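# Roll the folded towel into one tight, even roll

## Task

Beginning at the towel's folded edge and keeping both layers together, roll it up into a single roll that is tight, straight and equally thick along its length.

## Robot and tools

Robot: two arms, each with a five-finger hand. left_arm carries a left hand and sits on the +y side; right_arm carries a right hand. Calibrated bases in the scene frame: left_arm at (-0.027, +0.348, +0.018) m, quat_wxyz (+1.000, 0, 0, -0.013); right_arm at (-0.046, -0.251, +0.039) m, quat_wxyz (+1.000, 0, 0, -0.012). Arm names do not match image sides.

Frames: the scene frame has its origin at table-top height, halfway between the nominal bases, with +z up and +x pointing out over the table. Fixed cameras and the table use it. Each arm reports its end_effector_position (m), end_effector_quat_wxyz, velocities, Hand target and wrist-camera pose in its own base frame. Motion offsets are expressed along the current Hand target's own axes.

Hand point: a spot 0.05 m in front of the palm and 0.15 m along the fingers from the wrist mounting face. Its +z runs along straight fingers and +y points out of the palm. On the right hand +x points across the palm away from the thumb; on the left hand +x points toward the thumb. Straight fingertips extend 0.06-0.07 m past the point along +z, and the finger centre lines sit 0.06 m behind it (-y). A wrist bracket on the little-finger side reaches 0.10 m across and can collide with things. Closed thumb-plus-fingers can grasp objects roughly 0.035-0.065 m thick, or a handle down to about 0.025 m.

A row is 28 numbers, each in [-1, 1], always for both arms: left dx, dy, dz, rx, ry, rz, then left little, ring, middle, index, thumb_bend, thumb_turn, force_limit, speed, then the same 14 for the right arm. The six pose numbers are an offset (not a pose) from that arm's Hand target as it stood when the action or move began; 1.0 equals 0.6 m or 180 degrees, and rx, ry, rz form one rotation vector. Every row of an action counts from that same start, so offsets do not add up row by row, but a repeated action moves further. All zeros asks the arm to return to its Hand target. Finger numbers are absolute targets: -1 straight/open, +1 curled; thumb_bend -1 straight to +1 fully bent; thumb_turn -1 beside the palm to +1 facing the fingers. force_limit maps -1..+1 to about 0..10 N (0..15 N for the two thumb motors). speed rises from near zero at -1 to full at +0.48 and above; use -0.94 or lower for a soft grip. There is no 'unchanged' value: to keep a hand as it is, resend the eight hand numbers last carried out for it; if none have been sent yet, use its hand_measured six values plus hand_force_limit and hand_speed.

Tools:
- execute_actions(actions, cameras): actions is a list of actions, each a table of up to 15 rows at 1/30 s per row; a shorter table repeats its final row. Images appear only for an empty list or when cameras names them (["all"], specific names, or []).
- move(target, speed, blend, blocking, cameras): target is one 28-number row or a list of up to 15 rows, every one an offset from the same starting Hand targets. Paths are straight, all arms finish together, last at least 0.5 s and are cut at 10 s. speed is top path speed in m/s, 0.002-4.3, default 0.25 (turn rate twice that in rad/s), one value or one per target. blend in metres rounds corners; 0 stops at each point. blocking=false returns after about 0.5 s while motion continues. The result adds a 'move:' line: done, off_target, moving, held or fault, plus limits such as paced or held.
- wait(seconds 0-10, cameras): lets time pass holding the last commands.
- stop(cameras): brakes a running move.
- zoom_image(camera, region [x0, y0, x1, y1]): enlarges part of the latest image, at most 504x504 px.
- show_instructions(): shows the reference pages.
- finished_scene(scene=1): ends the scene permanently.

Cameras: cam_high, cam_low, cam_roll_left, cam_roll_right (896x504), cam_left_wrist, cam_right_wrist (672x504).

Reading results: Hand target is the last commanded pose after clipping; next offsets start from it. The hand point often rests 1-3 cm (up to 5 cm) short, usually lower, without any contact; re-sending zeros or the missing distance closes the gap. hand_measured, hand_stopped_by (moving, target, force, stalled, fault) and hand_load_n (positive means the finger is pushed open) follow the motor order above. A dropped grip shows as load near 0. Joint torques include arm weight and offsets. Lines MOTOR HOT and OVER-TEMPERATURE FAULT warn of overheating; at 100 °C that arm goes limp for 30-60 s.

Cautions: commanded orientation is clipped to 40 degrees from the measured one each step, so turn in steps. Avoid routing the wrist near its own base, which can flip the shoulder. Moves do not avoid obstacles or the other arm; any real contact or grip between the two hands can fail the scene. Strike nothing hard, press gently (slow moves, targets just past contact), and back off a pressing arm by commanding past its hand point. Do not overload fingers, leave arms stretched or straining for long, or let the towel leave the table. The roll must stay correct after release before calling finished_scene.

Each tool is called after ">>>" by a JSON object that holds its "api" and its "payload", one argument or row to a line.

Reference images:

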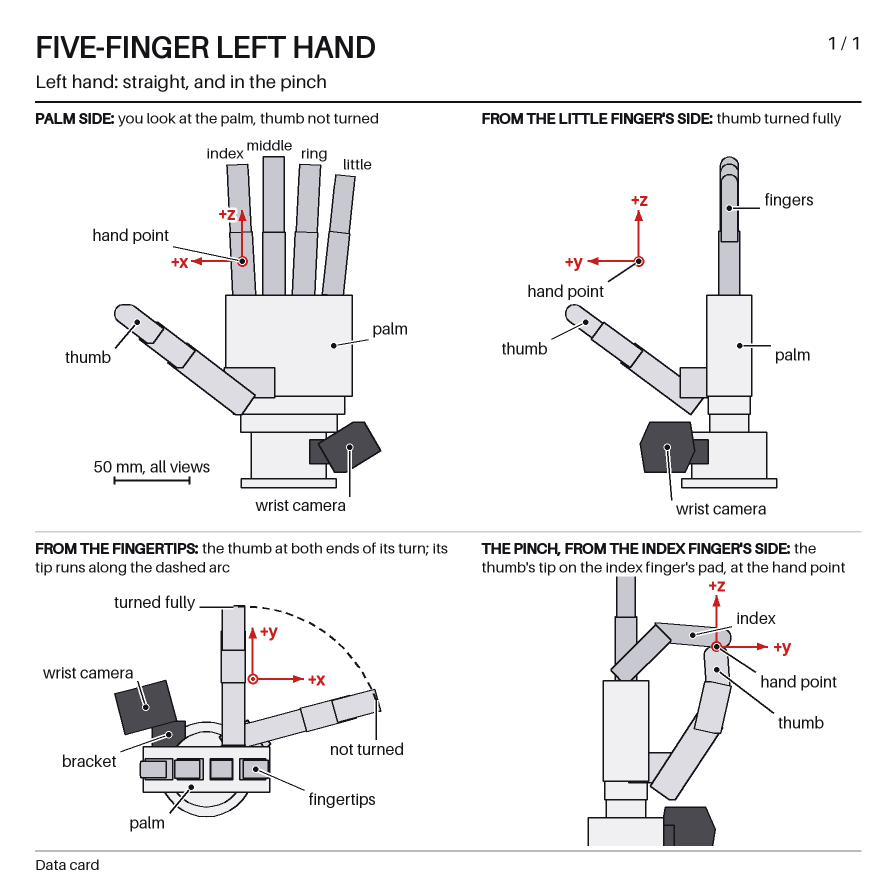

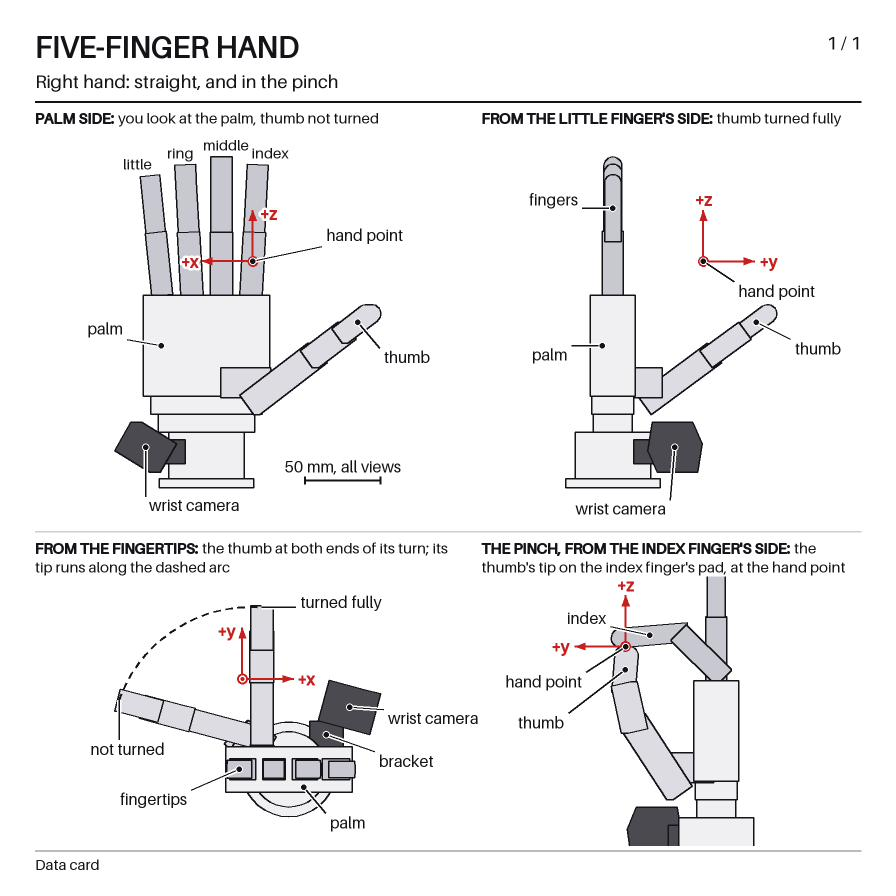

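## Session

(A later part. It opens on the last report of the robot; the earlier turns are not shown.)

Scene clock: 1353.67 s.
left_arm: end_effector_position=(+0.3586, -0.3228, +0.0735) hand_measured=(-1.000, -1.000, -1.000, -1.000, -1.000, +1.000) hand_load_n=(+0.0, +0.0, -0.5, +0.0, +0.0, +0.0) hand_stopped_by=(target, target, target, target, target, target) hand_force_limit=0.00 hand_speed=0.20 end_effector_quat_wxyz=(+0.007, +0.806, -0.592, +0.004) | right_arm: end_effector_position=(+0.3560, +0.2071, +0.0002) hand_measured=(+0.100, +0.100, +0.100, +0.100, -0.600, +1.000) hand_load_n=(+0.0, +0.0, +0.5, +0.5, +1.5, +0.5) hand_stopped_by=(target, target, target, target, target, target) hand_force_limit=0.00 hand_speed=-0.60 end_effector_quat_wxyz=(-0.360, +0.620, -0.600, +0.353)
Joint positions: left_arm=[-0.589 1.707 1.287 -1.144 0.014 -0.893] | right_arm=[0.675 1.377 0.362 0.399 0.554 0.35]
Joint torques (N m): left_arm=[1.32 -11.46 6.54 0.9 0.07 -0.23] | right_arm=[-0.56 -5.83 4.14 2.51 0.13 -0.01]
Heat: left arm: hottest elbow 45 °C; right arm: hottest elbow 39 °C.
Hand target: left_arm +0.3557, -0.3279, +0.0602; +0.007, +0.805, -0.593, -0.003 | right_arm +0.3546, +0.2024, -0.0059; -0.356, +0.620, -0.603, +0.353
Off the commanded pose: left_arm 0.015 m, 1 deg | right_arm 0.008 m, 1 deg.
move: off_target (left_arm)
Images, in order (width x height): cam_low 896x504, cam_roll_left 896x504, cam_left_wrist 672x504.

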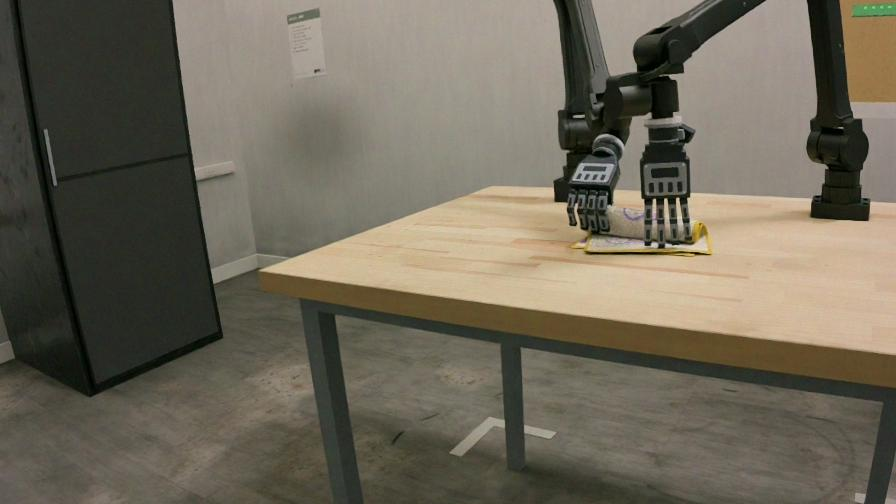

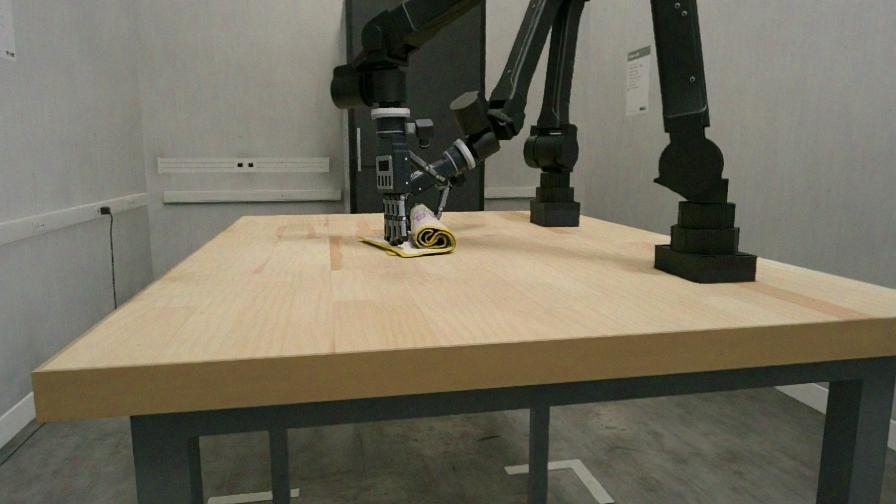

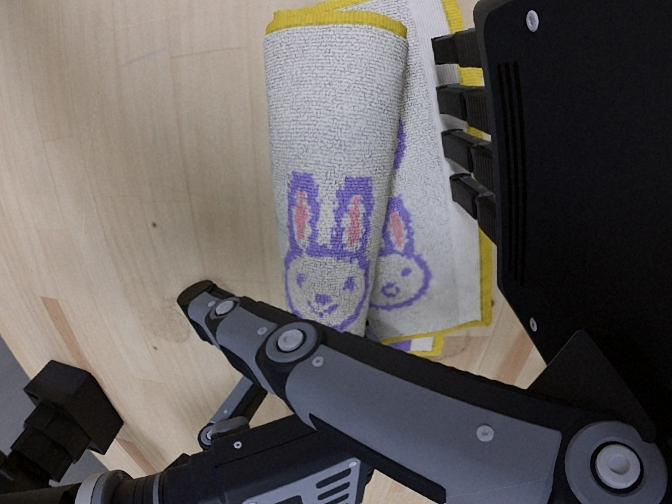

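>>> {"api": "move", "payload": {
  "target": [0.0518, -0.0503, 0, 0, 0, 0.0944, -1, -1, -1, -1, -1, 1, 0, 0.2, 0, 0, 0, 0, 0, 0, 0.1, 0.1, 0.1, 0.1, -0.6, 1, 0, -0.6],
  "speed": 0.06,
  "cameras": ["cam_low", "cam_roll_left", "cam_roll_right", "cam_left_wrist"]
}}

>>> {"api": "zoom_image", "payload": {
  "camera": "cam_roll_left",
  "region": [330, 170, 490, 280]
}}

>>> {"api": "zoom_image", "payload": {
  "camera": "cam_low",
  "region": [540, 160, 760, 270]
}}

Scene clock: 1358.37 s.
left_arm: end_effector_position=(+0.3895, -0.3375, +0.0742) hand_measured=(-1.000, -1.000, -1.000, -1.000, -1.000, +1.000) hand_load_n=(+0.0, +0.0, -1.5, +0.0, +0.0, +0.0) hand_stopped_by=(target, target, target, target, target, target) hand_force_limit=0.00 hand_speed=0.20 end_effector_quat_wxyz=(+0.006, +0.716, -0.698, +0.008) | right_arm: end_effector_position=(+0.3562, +0.2073, +0.0005) hand_measured=(+0.100, +0.100, +0.100, +0.100, -0.600, +1.000) hand_load_n=(+0.0, +0.0, +0.5, +0.5, +1.0, +1.0) hand_stopped_by=(target, target, target, target, target, target) hand_force_limit=0.00 hand_speed=-0.60 end_effector_quat_wxyz=(-0.361, +0.620, -0.600, +0.353)
Joint positions: left_arm=[-0.591 1.826 1.456 -1.189 0.014 -0.618] | right_arm=[0.675 1.377 0.362 0.401 0.554 0.35]
Joint torques (N m): left_arm=[1.26 -11.05 9.55 0.18 0.07 -0.1] | right_arm=[-0.32 -5.83 4.16 2.4 0.1 0]
Heat: left arm: hottest elbow 44 °C; right arm: hottest elbow 39 °C.
Hand target: left_arm +0.3938, -0.3485, +0.0598; +0.008, +0.709, -0.705, -0.002 | right_arm +0.3546, +0.2024, -0.0059; -0.356, +0.620, -0.603, +0.353
Off the commanded pose: left_arm 0.019 m, 2 deg | right_arm 0.008 m, 1 deg.
move: off_target (left_arm)
Images, in order (width x height): cam_low 896x504, cam_roll_left 896x504, cam_roll_right 896x504, cam_left_wrist 672x504.

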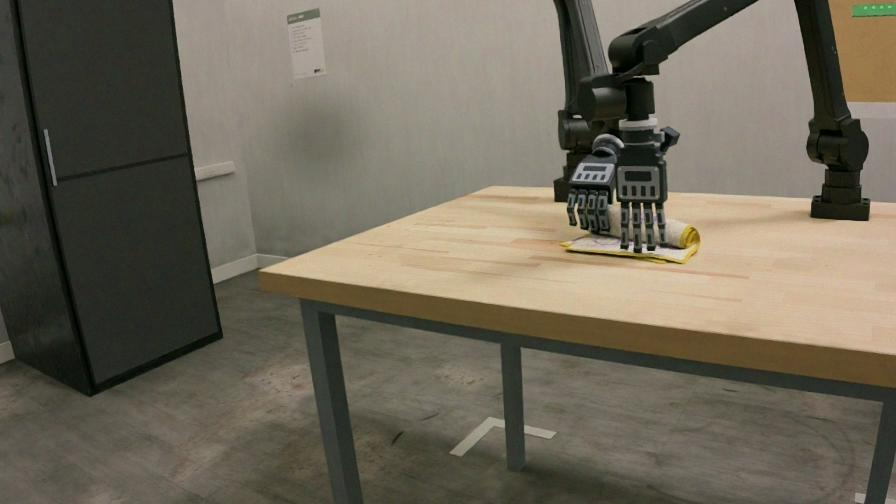

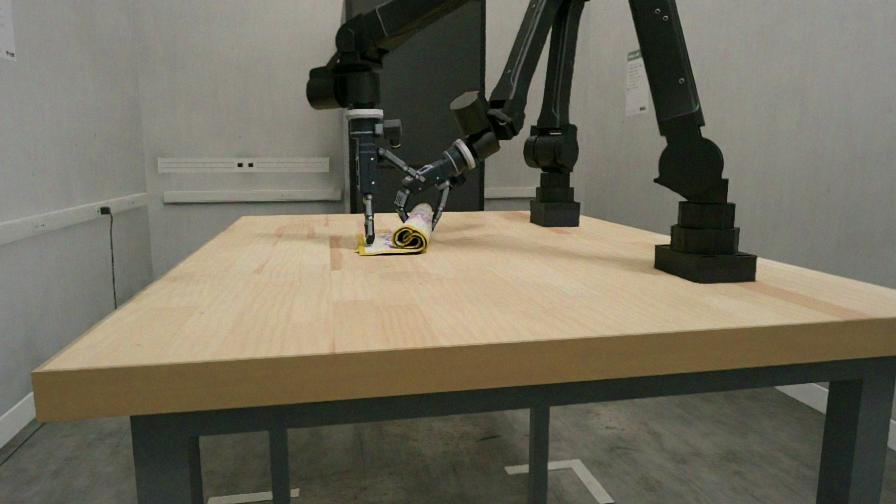

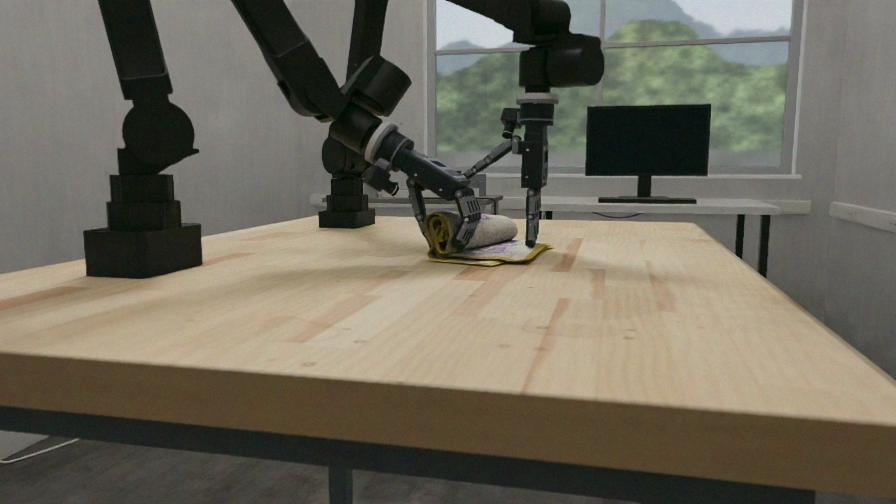

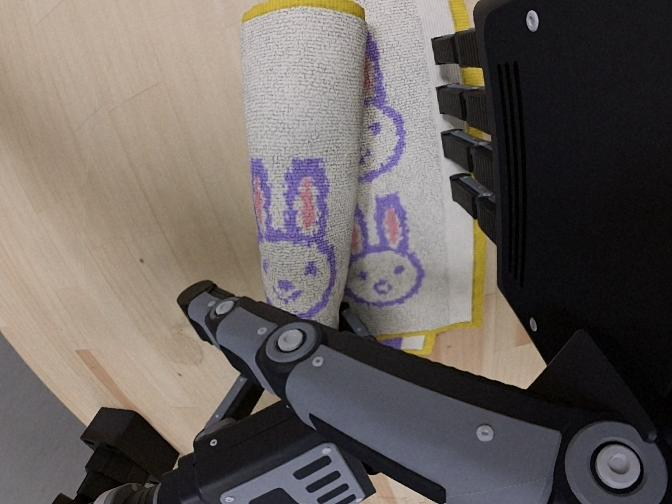

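Scaled by 3.150 from the camera's 896x504 image, which has a finer 1280x720 frame.

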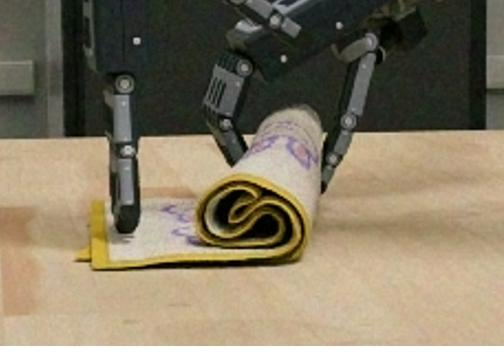

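Scaled by 2.291 from the camera's 896x504 image, which has a finer 1280x720 frame.

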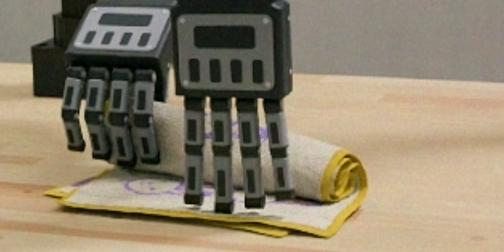

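>>> {"api": "move", "payload": {
  "target": [
    [0, 0, -0.02, 0, 0, 0, -1, -1, -1, -1, -1, 1, 0, 0.2, 0, 0, 0, 0, 0, 0, 0.1, 0.1, 0.1, 0.1, -0.6, 1, 0, -0.6],
    [0, 0, -0.1, 0, 0, 0, -1, -1, -1, -1, -1, 1, 0, 0.2, 0, 0, 0, 0, 0, 0, 0.1, 0.1, 0.1, 0.1, -0.6, 1, 0, -0.6],
    [-0.18, 0, -0.1, 0, 0, 0, -1, -1, -1, -1, -1, 1, 0, 0.2, 0, 0, 0, 0, 0, 0, 0.1, 0.1, 0.1, 0.1, -0.6, 1, 0, -0.6]
  ],
  "speed": [0.03, 0.15, 0.2],
  "cameras": ["cam_high", "cam_low", "cam_roll_left"]
}}

>>> {"api": "zoom_image", "payload": {
  "camera": "cam_high",
  "region": [360, 120, 560, 250]
}}

>>> {"api": "zoom_image", "payload": {
  "camera": "cam_low",
  "region": [540, 160, 760, 270]
}}

Scene clock: 1363.50 s.
left_arm: end_effector_position=(+0.3935, -0.2395, +0.1130) hand_measured=(-1.000, -1.000, -1.000, -1.000, -1.000, +1.000) hand_load_n=(+0.0, +0.0, +0.0, +0.0, +0.0, +0.0) hand_stopped_by=(target, target, target, target, target, target) hand_force_limit=0.00 hand_speed=0.20 end_effector_quat_wxyz=(+0.011, +0.712, -0.701, -0.013) | right_arm: end_effector_position=(+0.3562, +0.2073, +0.0005) hand_measured=(+0.100, +0.100, +0.100, +0.100, -0.600, +1.000) hand_load_n=(+0.0, +0.0, +0.5, +0.0, +1.0, +0.0) hand_stopped_by=(target, target, target, target, target, target) hand_force_limit=0.00 hand_speed=-0.60 end_effector_quat_wxyz=(-0.361, +0.620, -0.600, +0.353)
Joint positions: left_arm=[-0.425 1.715 1.405 -1.293 0.011 -0.44] | right_arm=[0.675 1.377 0.362 0.401 0.554 0.35]
Joint torques (N m): left_arm=[2.08 -14.51 6.89 0.54 0.11 -0.06] | right_arm=[-0.5 -5.71 4.16 2.35 0.15 0]
Heat: left arm: hottest elbow 44 °C; right arm: hottest elbow 38 °C.
Hand target: left_arm +0.3939, -0.2400, +0.1188; +0.008, +0.709, -0.705, -0.002 | right_arm +0.3546, +0.2024, -0.0059; -0.356, +0.620, -0.603, +0.353
Off the commanded pose: left_arm 0.006 m, 1 deg | right_arm 0.008 m, 1 deg.
move: done
Images, in order (width x height): cam_high 896x504, cam_low 896x504, cam_roll_left 896x504.

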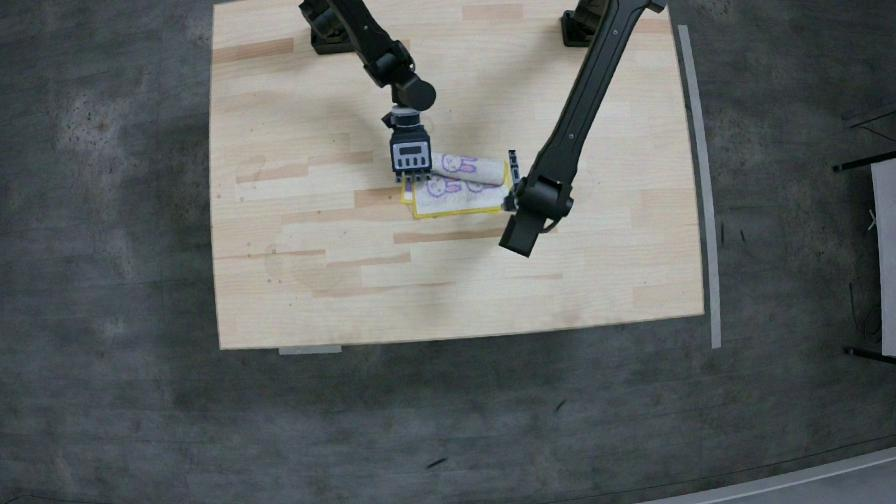

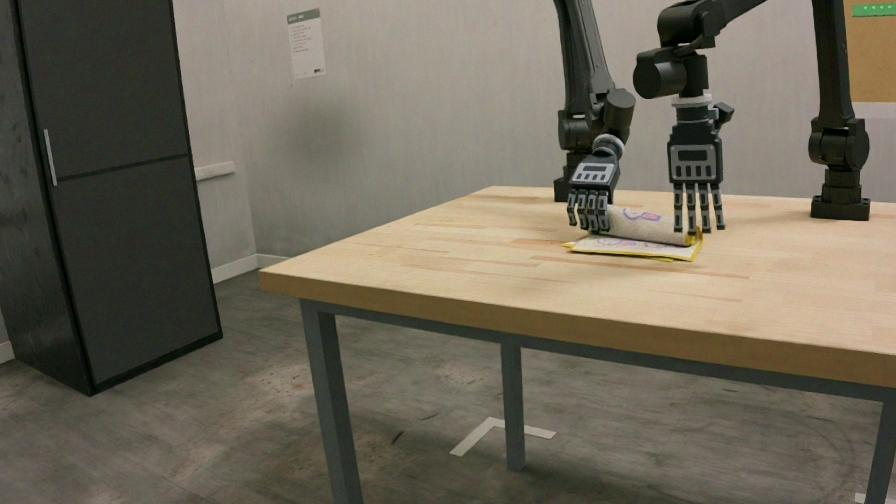

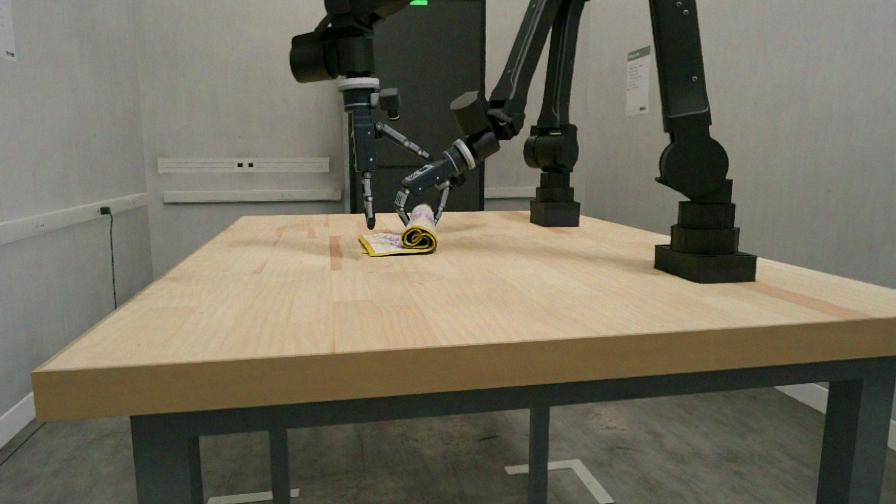

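Scaled by 2.520 from the camera's 896x504 image, which has a finer 1280x720 frame.

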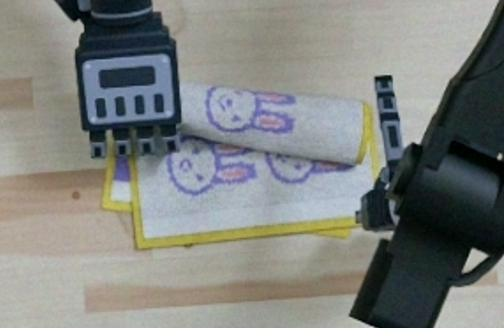

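Scaled by 2.291 from the camera's 896x504 image, which has a finer 1280x720 frame.

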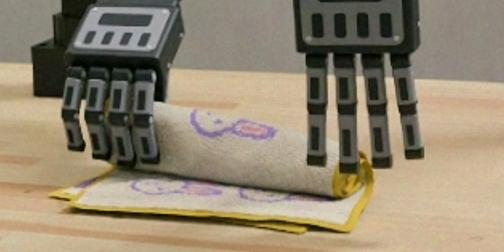

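>>> {"api": "move", "payload": {
  "target": [
    [0, 0, 0, 0, 0, 0, -1, -1, -1, -1, -1, 1, 0, 0.2, 0, 0, 0, 0, 0, 0, -0.5, -0.5, -0.5, -0.5, -1, 1, 0, -0.3],
    [0, 0, 0, 0, 0, 0, -1, -1, -1, -1, -1, 1, 0, 0.2, 0, -0.19, -0.11, 0, 0, 0, -0.5, -0.5, -0.5, -0.5, -1, 1, 0, -0.3],
    [0, 0, 0, 0, 0, 0, -1, -1, -1, -1, -1, 1, 0, 0.2, 0.02, -0.2, -0.11, -0.333, 0, 0, -1, -1, -1, -1, -1, 1, 0, 0.2]
  ],
  "speed": [0.12, 0.12, 0.25],
  "cameras": ["cam_high", "cam_low", "cam_roll_left", "cam_roll_right"]
}}

>>> {"api": "zoom_image", "payload": {
  "camera": "cam_high",
  "region": [360, 120, 560, 250]
}}

Scene clock: 1373.97 s.
left_arm: end_effector_position=(+0.3935, -0.2395, +0.1130) hand_measured=(-1.000, -1.000, -1.000, -1.000, -1.000, +1.000) hand_load_n=(+0.0, +0.0, +0.0, +0.0, +0.0, +0.0) hand_stopped_by=(target, target, target, target, target, target) hand_force_limit=0.00 hand_speed=0.20 end_effector_quat_wxyz=(+0.011, +0.712, -0.702, -0.013) | right_arm: end_effector_position=(+0.3427, +0.1894, +0.1226) hand_measured=(-1.000, -1.000, -1.000, -1.000, -1.000, +1.000) hand_load_n=(+0.0, +0.0, +0.0, +0.0, +0.0, +0.0) hand_stopped_by=(target, target, target, target, target, target) hand_force_limit=0.00 hand_speed=0.20 end_effector_quat_wxyz=(+0.009, +0.713, -0.701, +0.002)
Joint positions: left_arm=[-0.425 1.715 1.405 -1.293 0.011 -0.439] | right_arm=[0.383 1.533 1.212 -1.264 0.012 0.366]
Joint torques (N m): left_arm=[2.14 -14.62 6.89 0.57 0.11 -0.09] | right_arm=[-0.5 -10.93 9.68 0.09 -0.12 -0.14]
Heat: left arm: hottest elbow 44 °C; right arm: hottest elbow 39 °C.
Hand target: left_arm +0.3939, -0.2399, +0.1188; +0.008, +0.709, -0.705, -0.002 | right_arm +0.3571, +0.1917, +0.1312; +0.001, +0.715, -0.699, +0.005
Off the commanded pose: left_arm 0.006 m, 1 deg | right_arm 0.017 m, 1 deg.
move: off_target (right_arm); target 3's new numbers were sent with right_arm's hand 0.017 m and 1 deg from that target
Images, in order (width x height): cam_high 896x504, cam_low 896x504, cam_roll_left 896x504, cam_roll_right 896x504.

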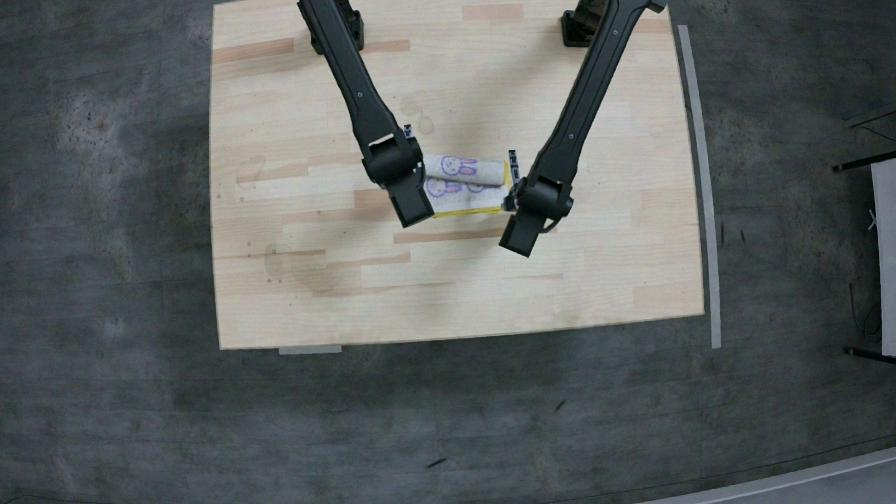

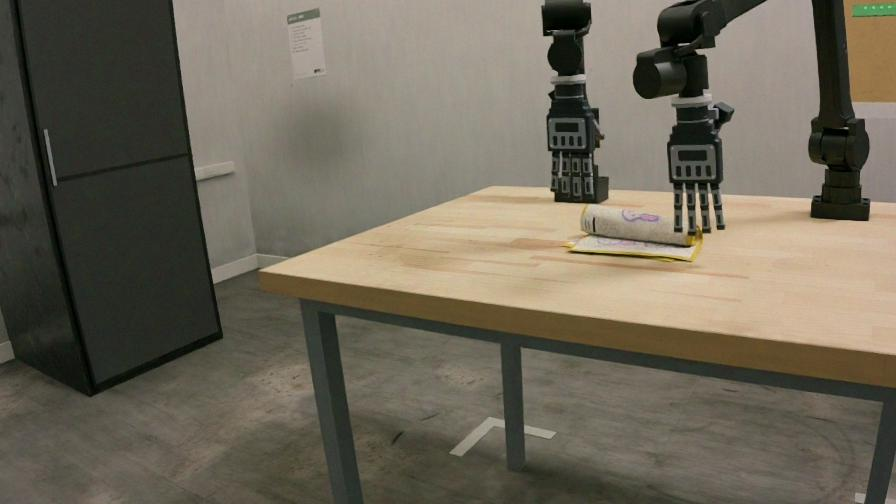

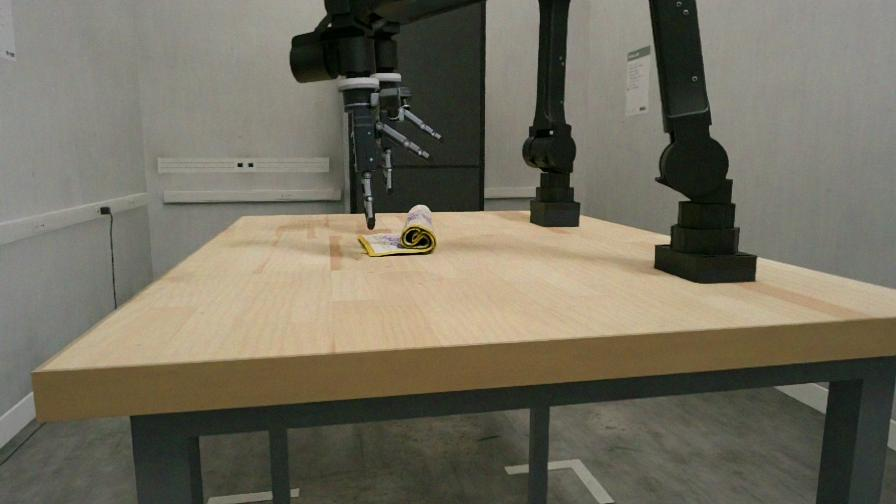

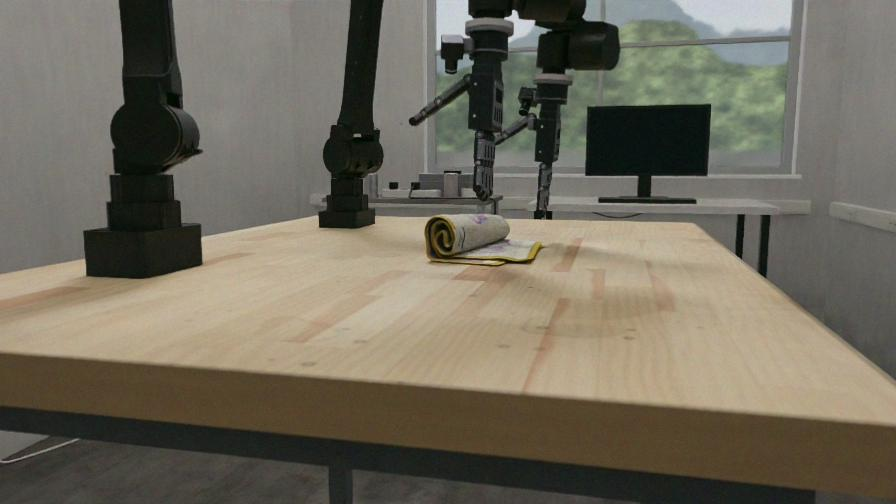

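Scaled by 2.520 from the camera's 896x504 image, which has a finer 1280x720 frame.

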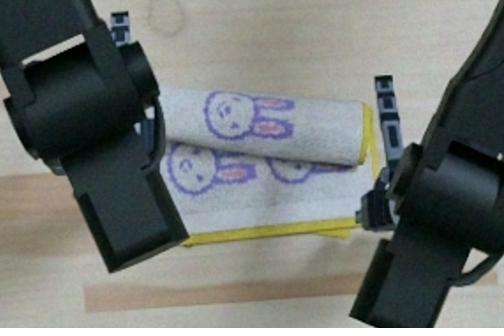

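>>> {"api": "move", "payload": {
  "target": [0.1058, 0.0433, 0.05, 0, 0, 0, -1, -1, -1, -1, -1, 1, 0, 0.2, 0, 0, 0.1167, 0, 0, 0, -1, -1, -1, -1, -1, 1, 0, 0.2],
  "speed": 0.15,
  "cameras": ["cam_low", "cam_roll_left", "cam_roll_right"]
}}

>>> {"api": "zoom_image", "payload": {
  "camera": "cam_low",
  "region": [540, 160, 760, 270]
}}

Scene clock: 1378.53 s.
left_arm: end_effector_position=(+0.3671, -0.3022, +0.1007) hand_measured=(-1.000, -1.000, -1.000, -1.000, -1.000, +1.000) hand_load_n=(+0.0, +0.0, +0.0, +0.0, -0.5, +0.0) hand_stopped_by=(target, target, target, target, target, target) hand_force_limit=0.00 hand_speed=0.20 end_effector_quat_wxyz=(+0.006, +0.706, -0.708, +0.005) | right_arm: end_effector_position=(+0.3573, +0.1946, +0.0686) hand_measured=(-1.000, -1.000, -1.000, -1.000, -1.000, +1.000) hand_load_n=(+0.0, +0.0, +0.0, +0.0, +0.0, +0.0) hand_stopped_by=(target, target, target, target, target, target) hand_force_limit=0.00 hand_speed=0.20 end_effector_quat_wxyz=(-0.003, +0.713, -0.701, +0.008)
Joint positions: left_arm=[-0.56 1.717 1.378 -1.225 0.014 -0.557] | right_arm=[0.382 1.608 1.151 -1.103 0.012 0.365]
Joint torques (N m): left_arm=[2.08 -11.81 7.04 0.64 0.03 -0.24] | right_arm=[-0.5 -11.75 5.87 0.96 -0.15 -0.14]
Heat: left arm: hottest elbow 43 °C; right arm: hottest elbow 39 °C.
Hand target: left_arm +0.3679, -0.3040, +0.0898; +0.008, +0.709, -0.705, -0.001 | right_arm +0.3575, +0.1911, +0.0613; +0.001, +0.715, -0.699, +0.005
Off the commanded pose: left_arm 0.011 m, 1 deg | right_arm 0.008 m, 1 deg.
move: off_target (left_arm)
Images, in order (width x height): cam_low 896x504, cam_roll_left 896x504, cam_roll_right 896x504.

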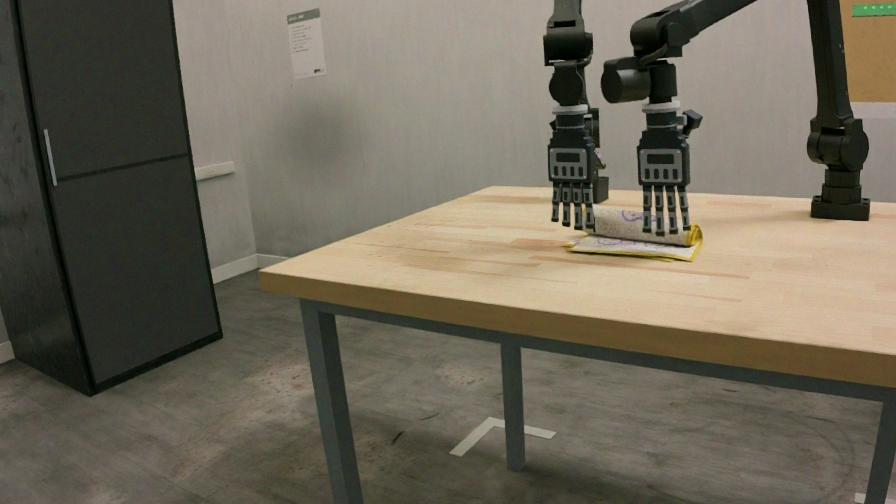

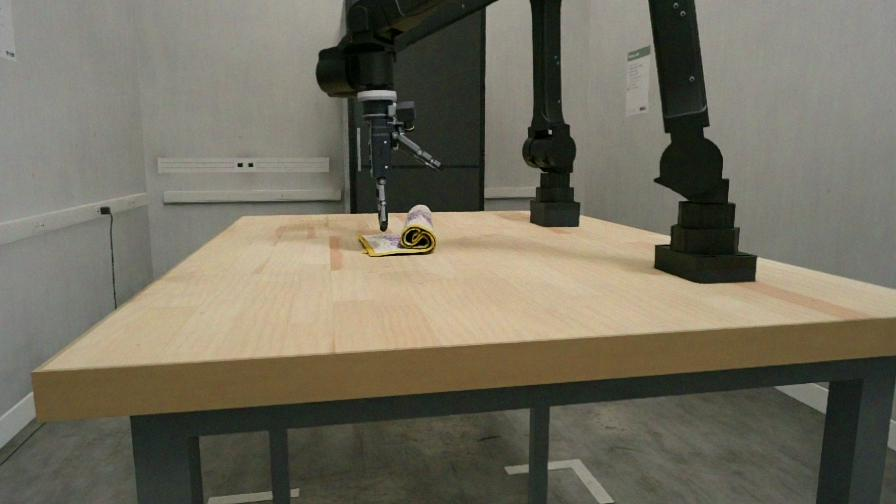

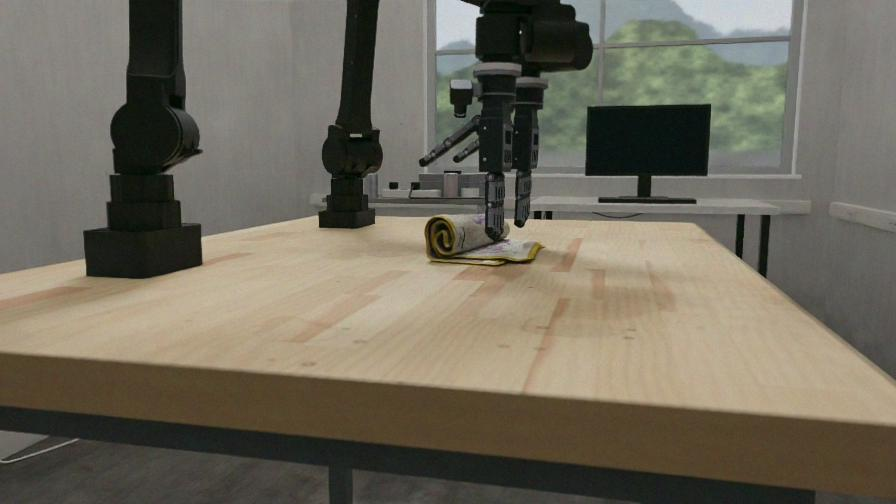

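Scaled by 2.291 from the camera's 896x504 image, which has a finer 1280x720 frame.

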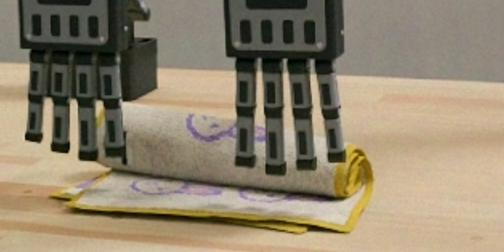

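>>> {"api": "move", "payload": {
  "target": [-0.05, 0, 0, 0, 0, 0, -1, -1, -1, -1, -1, 1, 0, 0.2, -0.05, 0, 0, 0, 0, 0, -1, -1, -1, -1, -1, 1, 0, 0.2],
  "speed": 0.1
}}

>>> {"api": "move", "payload": {
  "target": [0, 0, 0.047, 0, 0, 0, -1, -1, -1, -1, -1, 1, 0, 0.2, 0, 0, 0.047, 0, 0, 0, -1, -1, -1, -1, -1, 1, 0, 0.2],
  "speed": 0.1,
  "cameras": ["cam_low", "cam_roll_left", "cam_roll_right"]
}}

>>> {"api": "zoom_image", "payload": {
  "camera": "cam_low",
  "region": [540, 160, 760, 270]
}}

Scene clock: 1381.80 s.
left_arm: end_effector_position=(+0.3648, -0.2759, +0.0847) hand_measured=(-1.000, -1.000, -1.000, -1.000, -1.000, +1.000) hand_load_n=(+0.0, +0.0, +0.0, +0.0, +0.0, +0.0) hand_stopped_by=(target, target, target, target, target, target) hand_force_limit=0.00 hand_speed=0.20 end_effector_quat_wxyz=(+0.011, +0.710, -0.704, -0.012) | right_arm: end_effector_position=(+0.3470, +0.2132, +0.0606) hand_measured=(-1.000, -1.000, -1.000, -1.000, -1.000, +1.000) hand_load_n=(+0.0, -0.5, +0.0, +0.0, +0.0, +0.0) hand_stopped_by=(target, target, target, target, target, target) hand_force_limit=0.00 hand_speed=0.20 end_effector_quat_wxyz=(+0.007, +0.719, -0.695, +0.003)
Joint positions: left_arm=[-0.516 1.717 1.329 -1.212 0.014 -0.525] | right_arm=[0.43 1.629 1.151 -1.103 0.011 0.397]
Joint torques (N m): left_arm=[2.61 -14.27 6.74 0.53 0 -0.09] | right_arm=[0.91 -11.05 8.05 0.64 -0.06 0.15]
Heat: left arm: hottest elbow 43 °C; right arm: hottest elbow 39 °C.
Hand target: left_arm +0.3676, -0.2739, +0.0895; +0.008, +0.709, -0.705, -0.002 | right_arm +0.3568, +0.2211, +0.0610; +0.001, +0.715, -0.699, +0.005
Off the commanded pose: left_arm 0.006 m, 1 deg | right_arm 0.013 m, 1 deg.
move: off_target (right_arm)

Scene clock: 1382.63 s.
left_arm: end_effector_position=(+0.3671, -0.2772, +0.0730) hand_measured=(-1.000, -1.000, -1.000, -1.000, -1.000, +1.000) hand_load_n=(+0.0, +0.0, -1.5, +0.0, +0.0, +0.0) hand_stopped_by=(target, target, target, target, target, target) hand_force_limit=0.00 hand_speed=0.20 end_effector_quat_wxyz=(+0.007, +0.710, -0.704, +0.001) | right_arm: end_effector_position=(+0.3592, +0.2188, +0.0450) hand_measured=(-1.000, -1.000, -1.000, -1.000, -1.000, +1.000) hand_load_n=(+0.0, +0.0, -1.0, +0.0, +0.0, +0.5) hand_stopped_by=(target, target, target, target, target, target) hand_force_limit=0.00 hand_speed=0.20 end_effector_quat_wxyz=(-0.005, +0.719, -0.695, +0.008)
Joint positions: left_arm=[-0.516 1.717 1.299 -1.155 0.014 -0.524] | right_arm=[0.43 1.662 1.151 -1.043 0.011 0.397]
Joint torques (N m): left_arm=[2.61 -12.1 5.86 1.11 0.01 -0.11] | right_arm=[0.97 -11.87 5.48 1.25 -0.09 0.13]
Heat: left arm: hottest elbow 43 °C; right arm: hottest elbow 39 °C.
Hand target: left_arm +0.3673, -0.2742, +0.0613; +0.008, +0.709, -0.705, -0.002 | right_arm +0.3570, +0.2209, +0.0328; +0.001, +0.715, -0.699, +0.005
Off the commanded pose: left_arm 0.012 m, 0 deg | right_arm 0.013 m, 1 deg.
move: off_target (left_arm, right_arm)
Images, in order (width x height): cam_low 896x504, cam_roll_left 896x504, cam_roll_right 896x504.

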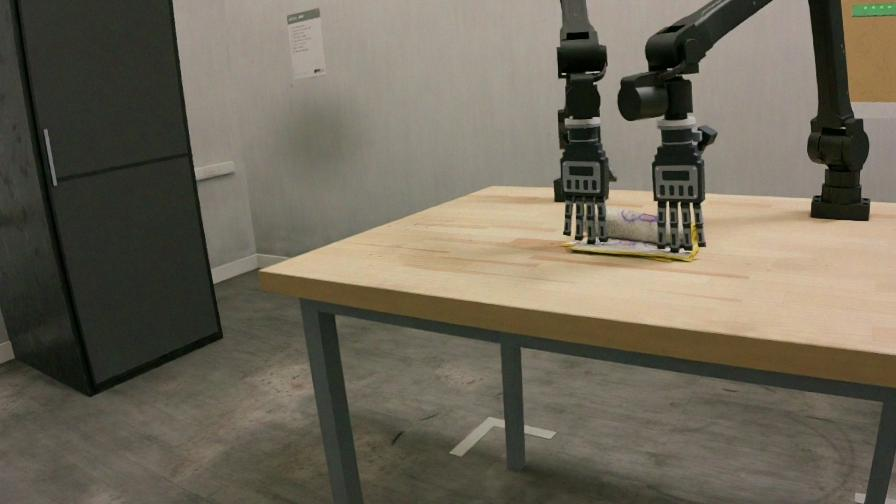

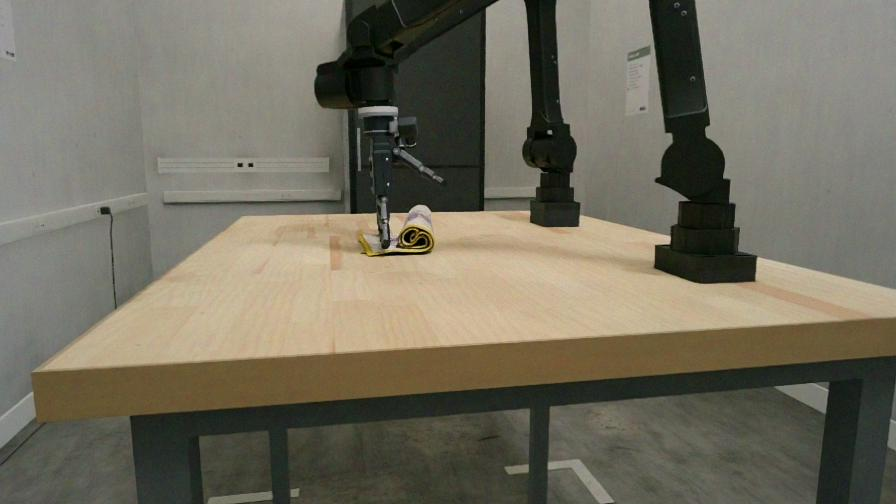

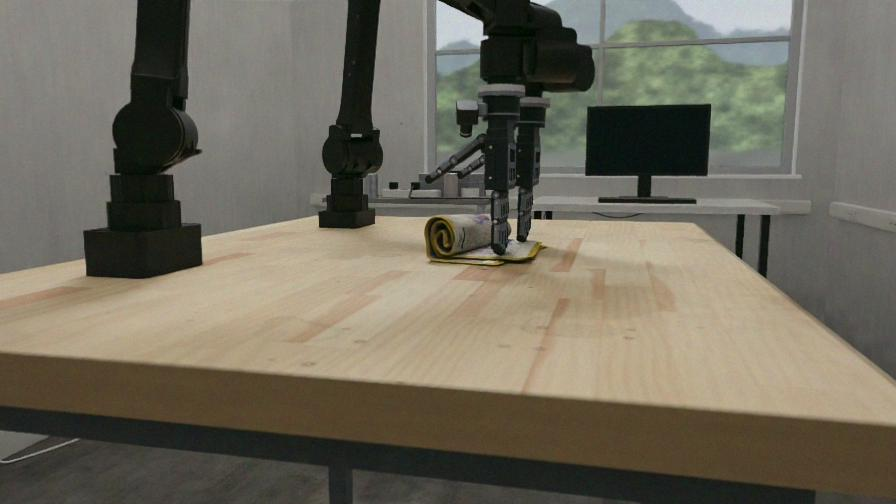

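Scaled by 2.291 from the camera's 896x504 image, which has a finer 1280x720 frame.

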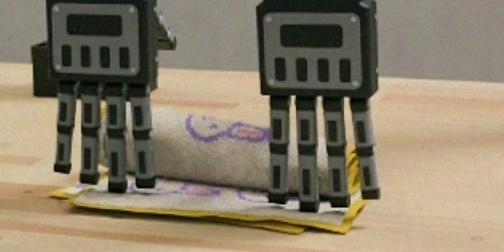

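>>> {"api": "move", "payload": {
  "target": [0.054, -0.136, 0, 0, 0, -0.0611, -1, -1, -1, -1, -1, 1, 0, 0.2, 0.0508, -0.1677, 0, 0, 0, -0.0611, -1, -1, -1, -1, -1, 1, 0, 0.2],
  "speed": 0.08,
  "cameras": ["cam_high", "cam_low", "cam_roll_left", "cam_roll_right"]
}}

>>> {"api": "zoom_image", "payload": {
  "camera": "cam_low",
  "region": [540, 160, 760, 280]
}}

Scene clock: 1387.93 s.
left_arm: end_effector_position=(+0.4363, -0.3050, +0.0748) hand_measured=(-1.000, -1.000, -1.000, -1.000, -1.000, +1.000) hand_load_n=(+0.0, -0.5, -1.5, +0.0, +0.0, +0.0) hand_stopped_by=(target, target, target, target, target, target) hand_force_limit=0.00 hand_speed=0.20 end_effector_quat_wxyz=(+0.006, +0.767, -0.642, +0.007) | right_arm: end_effector_position=(+0.4498, +0.1946, +0.0455) hand_measured=(-1.000, -1.000, -1.000, -1.000, -1.000, +1.000) hand_load_n=(+0.0, +0.0, -1.0, +0.0, -0.5, +0.0) hand_stopped_by=(target, target, target, target, target, target) hand_force_limit=0.00 hand_speed=0.20 end_effector_quat_wxyz=(-0.008, +0.777, -0.630, +0.011)
Joint positions: left_arm=[-0.488 1.861 1.509 -1.208 0.014 -0.665] | right_arm=[0.335 1.85 1.416 -1.112 0.009 0.126]
Joint torques (N m): left_arm=[2.9 -11.63 9.66 0.12 0 -0.23] | right_arm=[-0.44 -13.74 8.43 0.28 -0.05 -0.16]
Heat: left arm: hottest elbow 42 °C; right arm: hottest elbow 39 °C.
Hand target: left_arm +0.4492, -0.3061, +0.0605; +0.008, +0.773, -0.634, -0.002 | right_arm +0.4582, +0.1927, +0.0335; +0.001, +0.779, -0.627, +0.004
Off the commanded pose: left_arm 0.019 m, 2 deg | right_arm 0.015 m, 1 deg.
move: off_target (left_arm, right_arm)
Images, in order (width x height): cam_high 896x504, cam_low 896x504, cam_roll_left 896x504, cam_roll_right 896x504.

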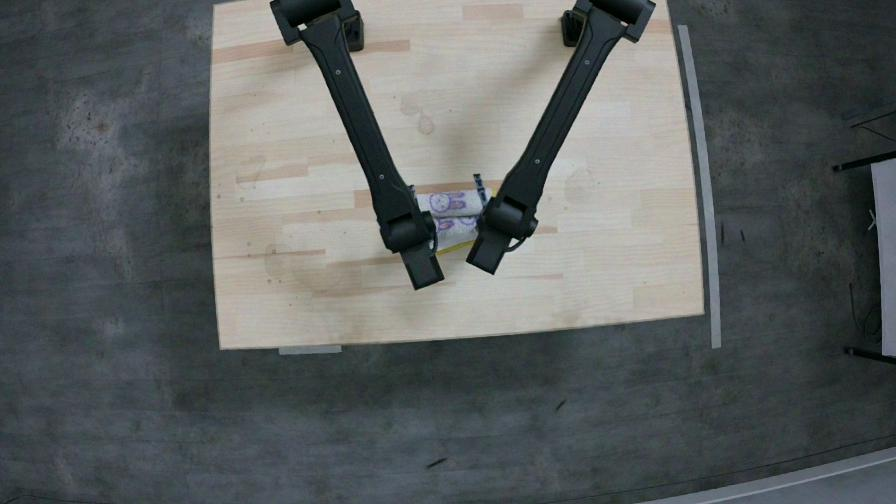

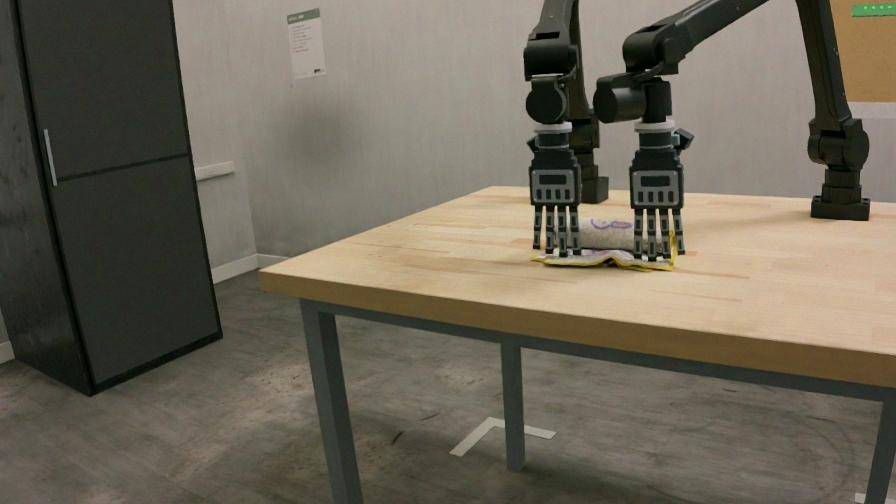

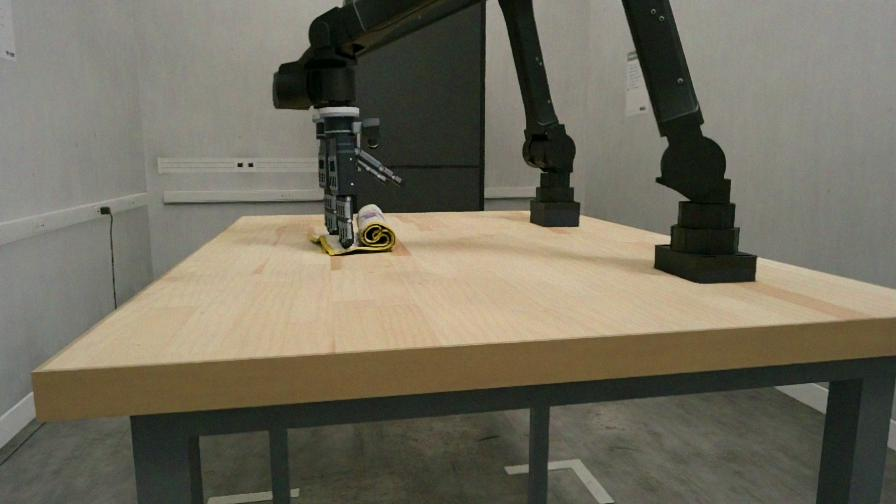

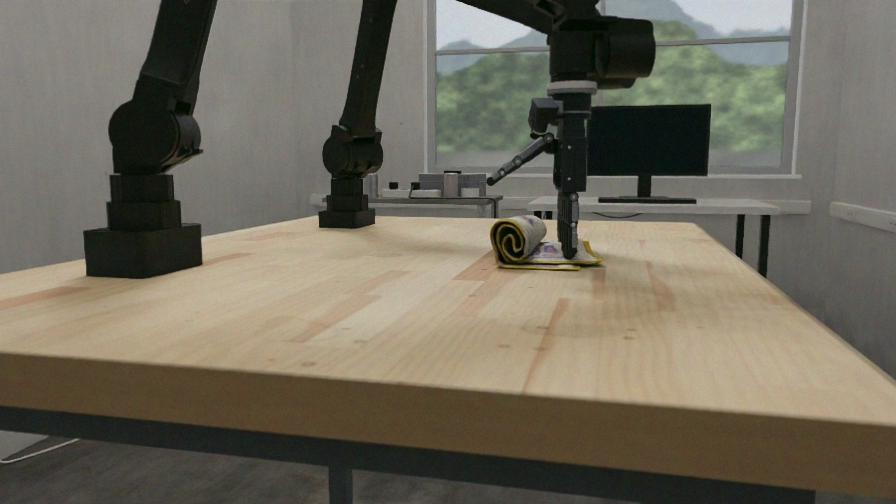

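Scaled by 2.291 from the camera's 896x504 image, which has a finer 1280x720 frame.

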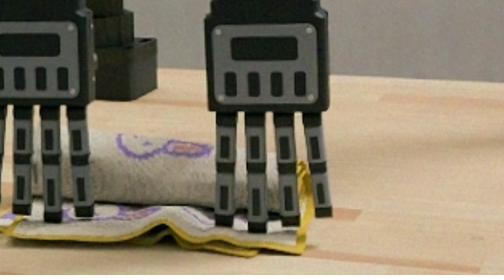

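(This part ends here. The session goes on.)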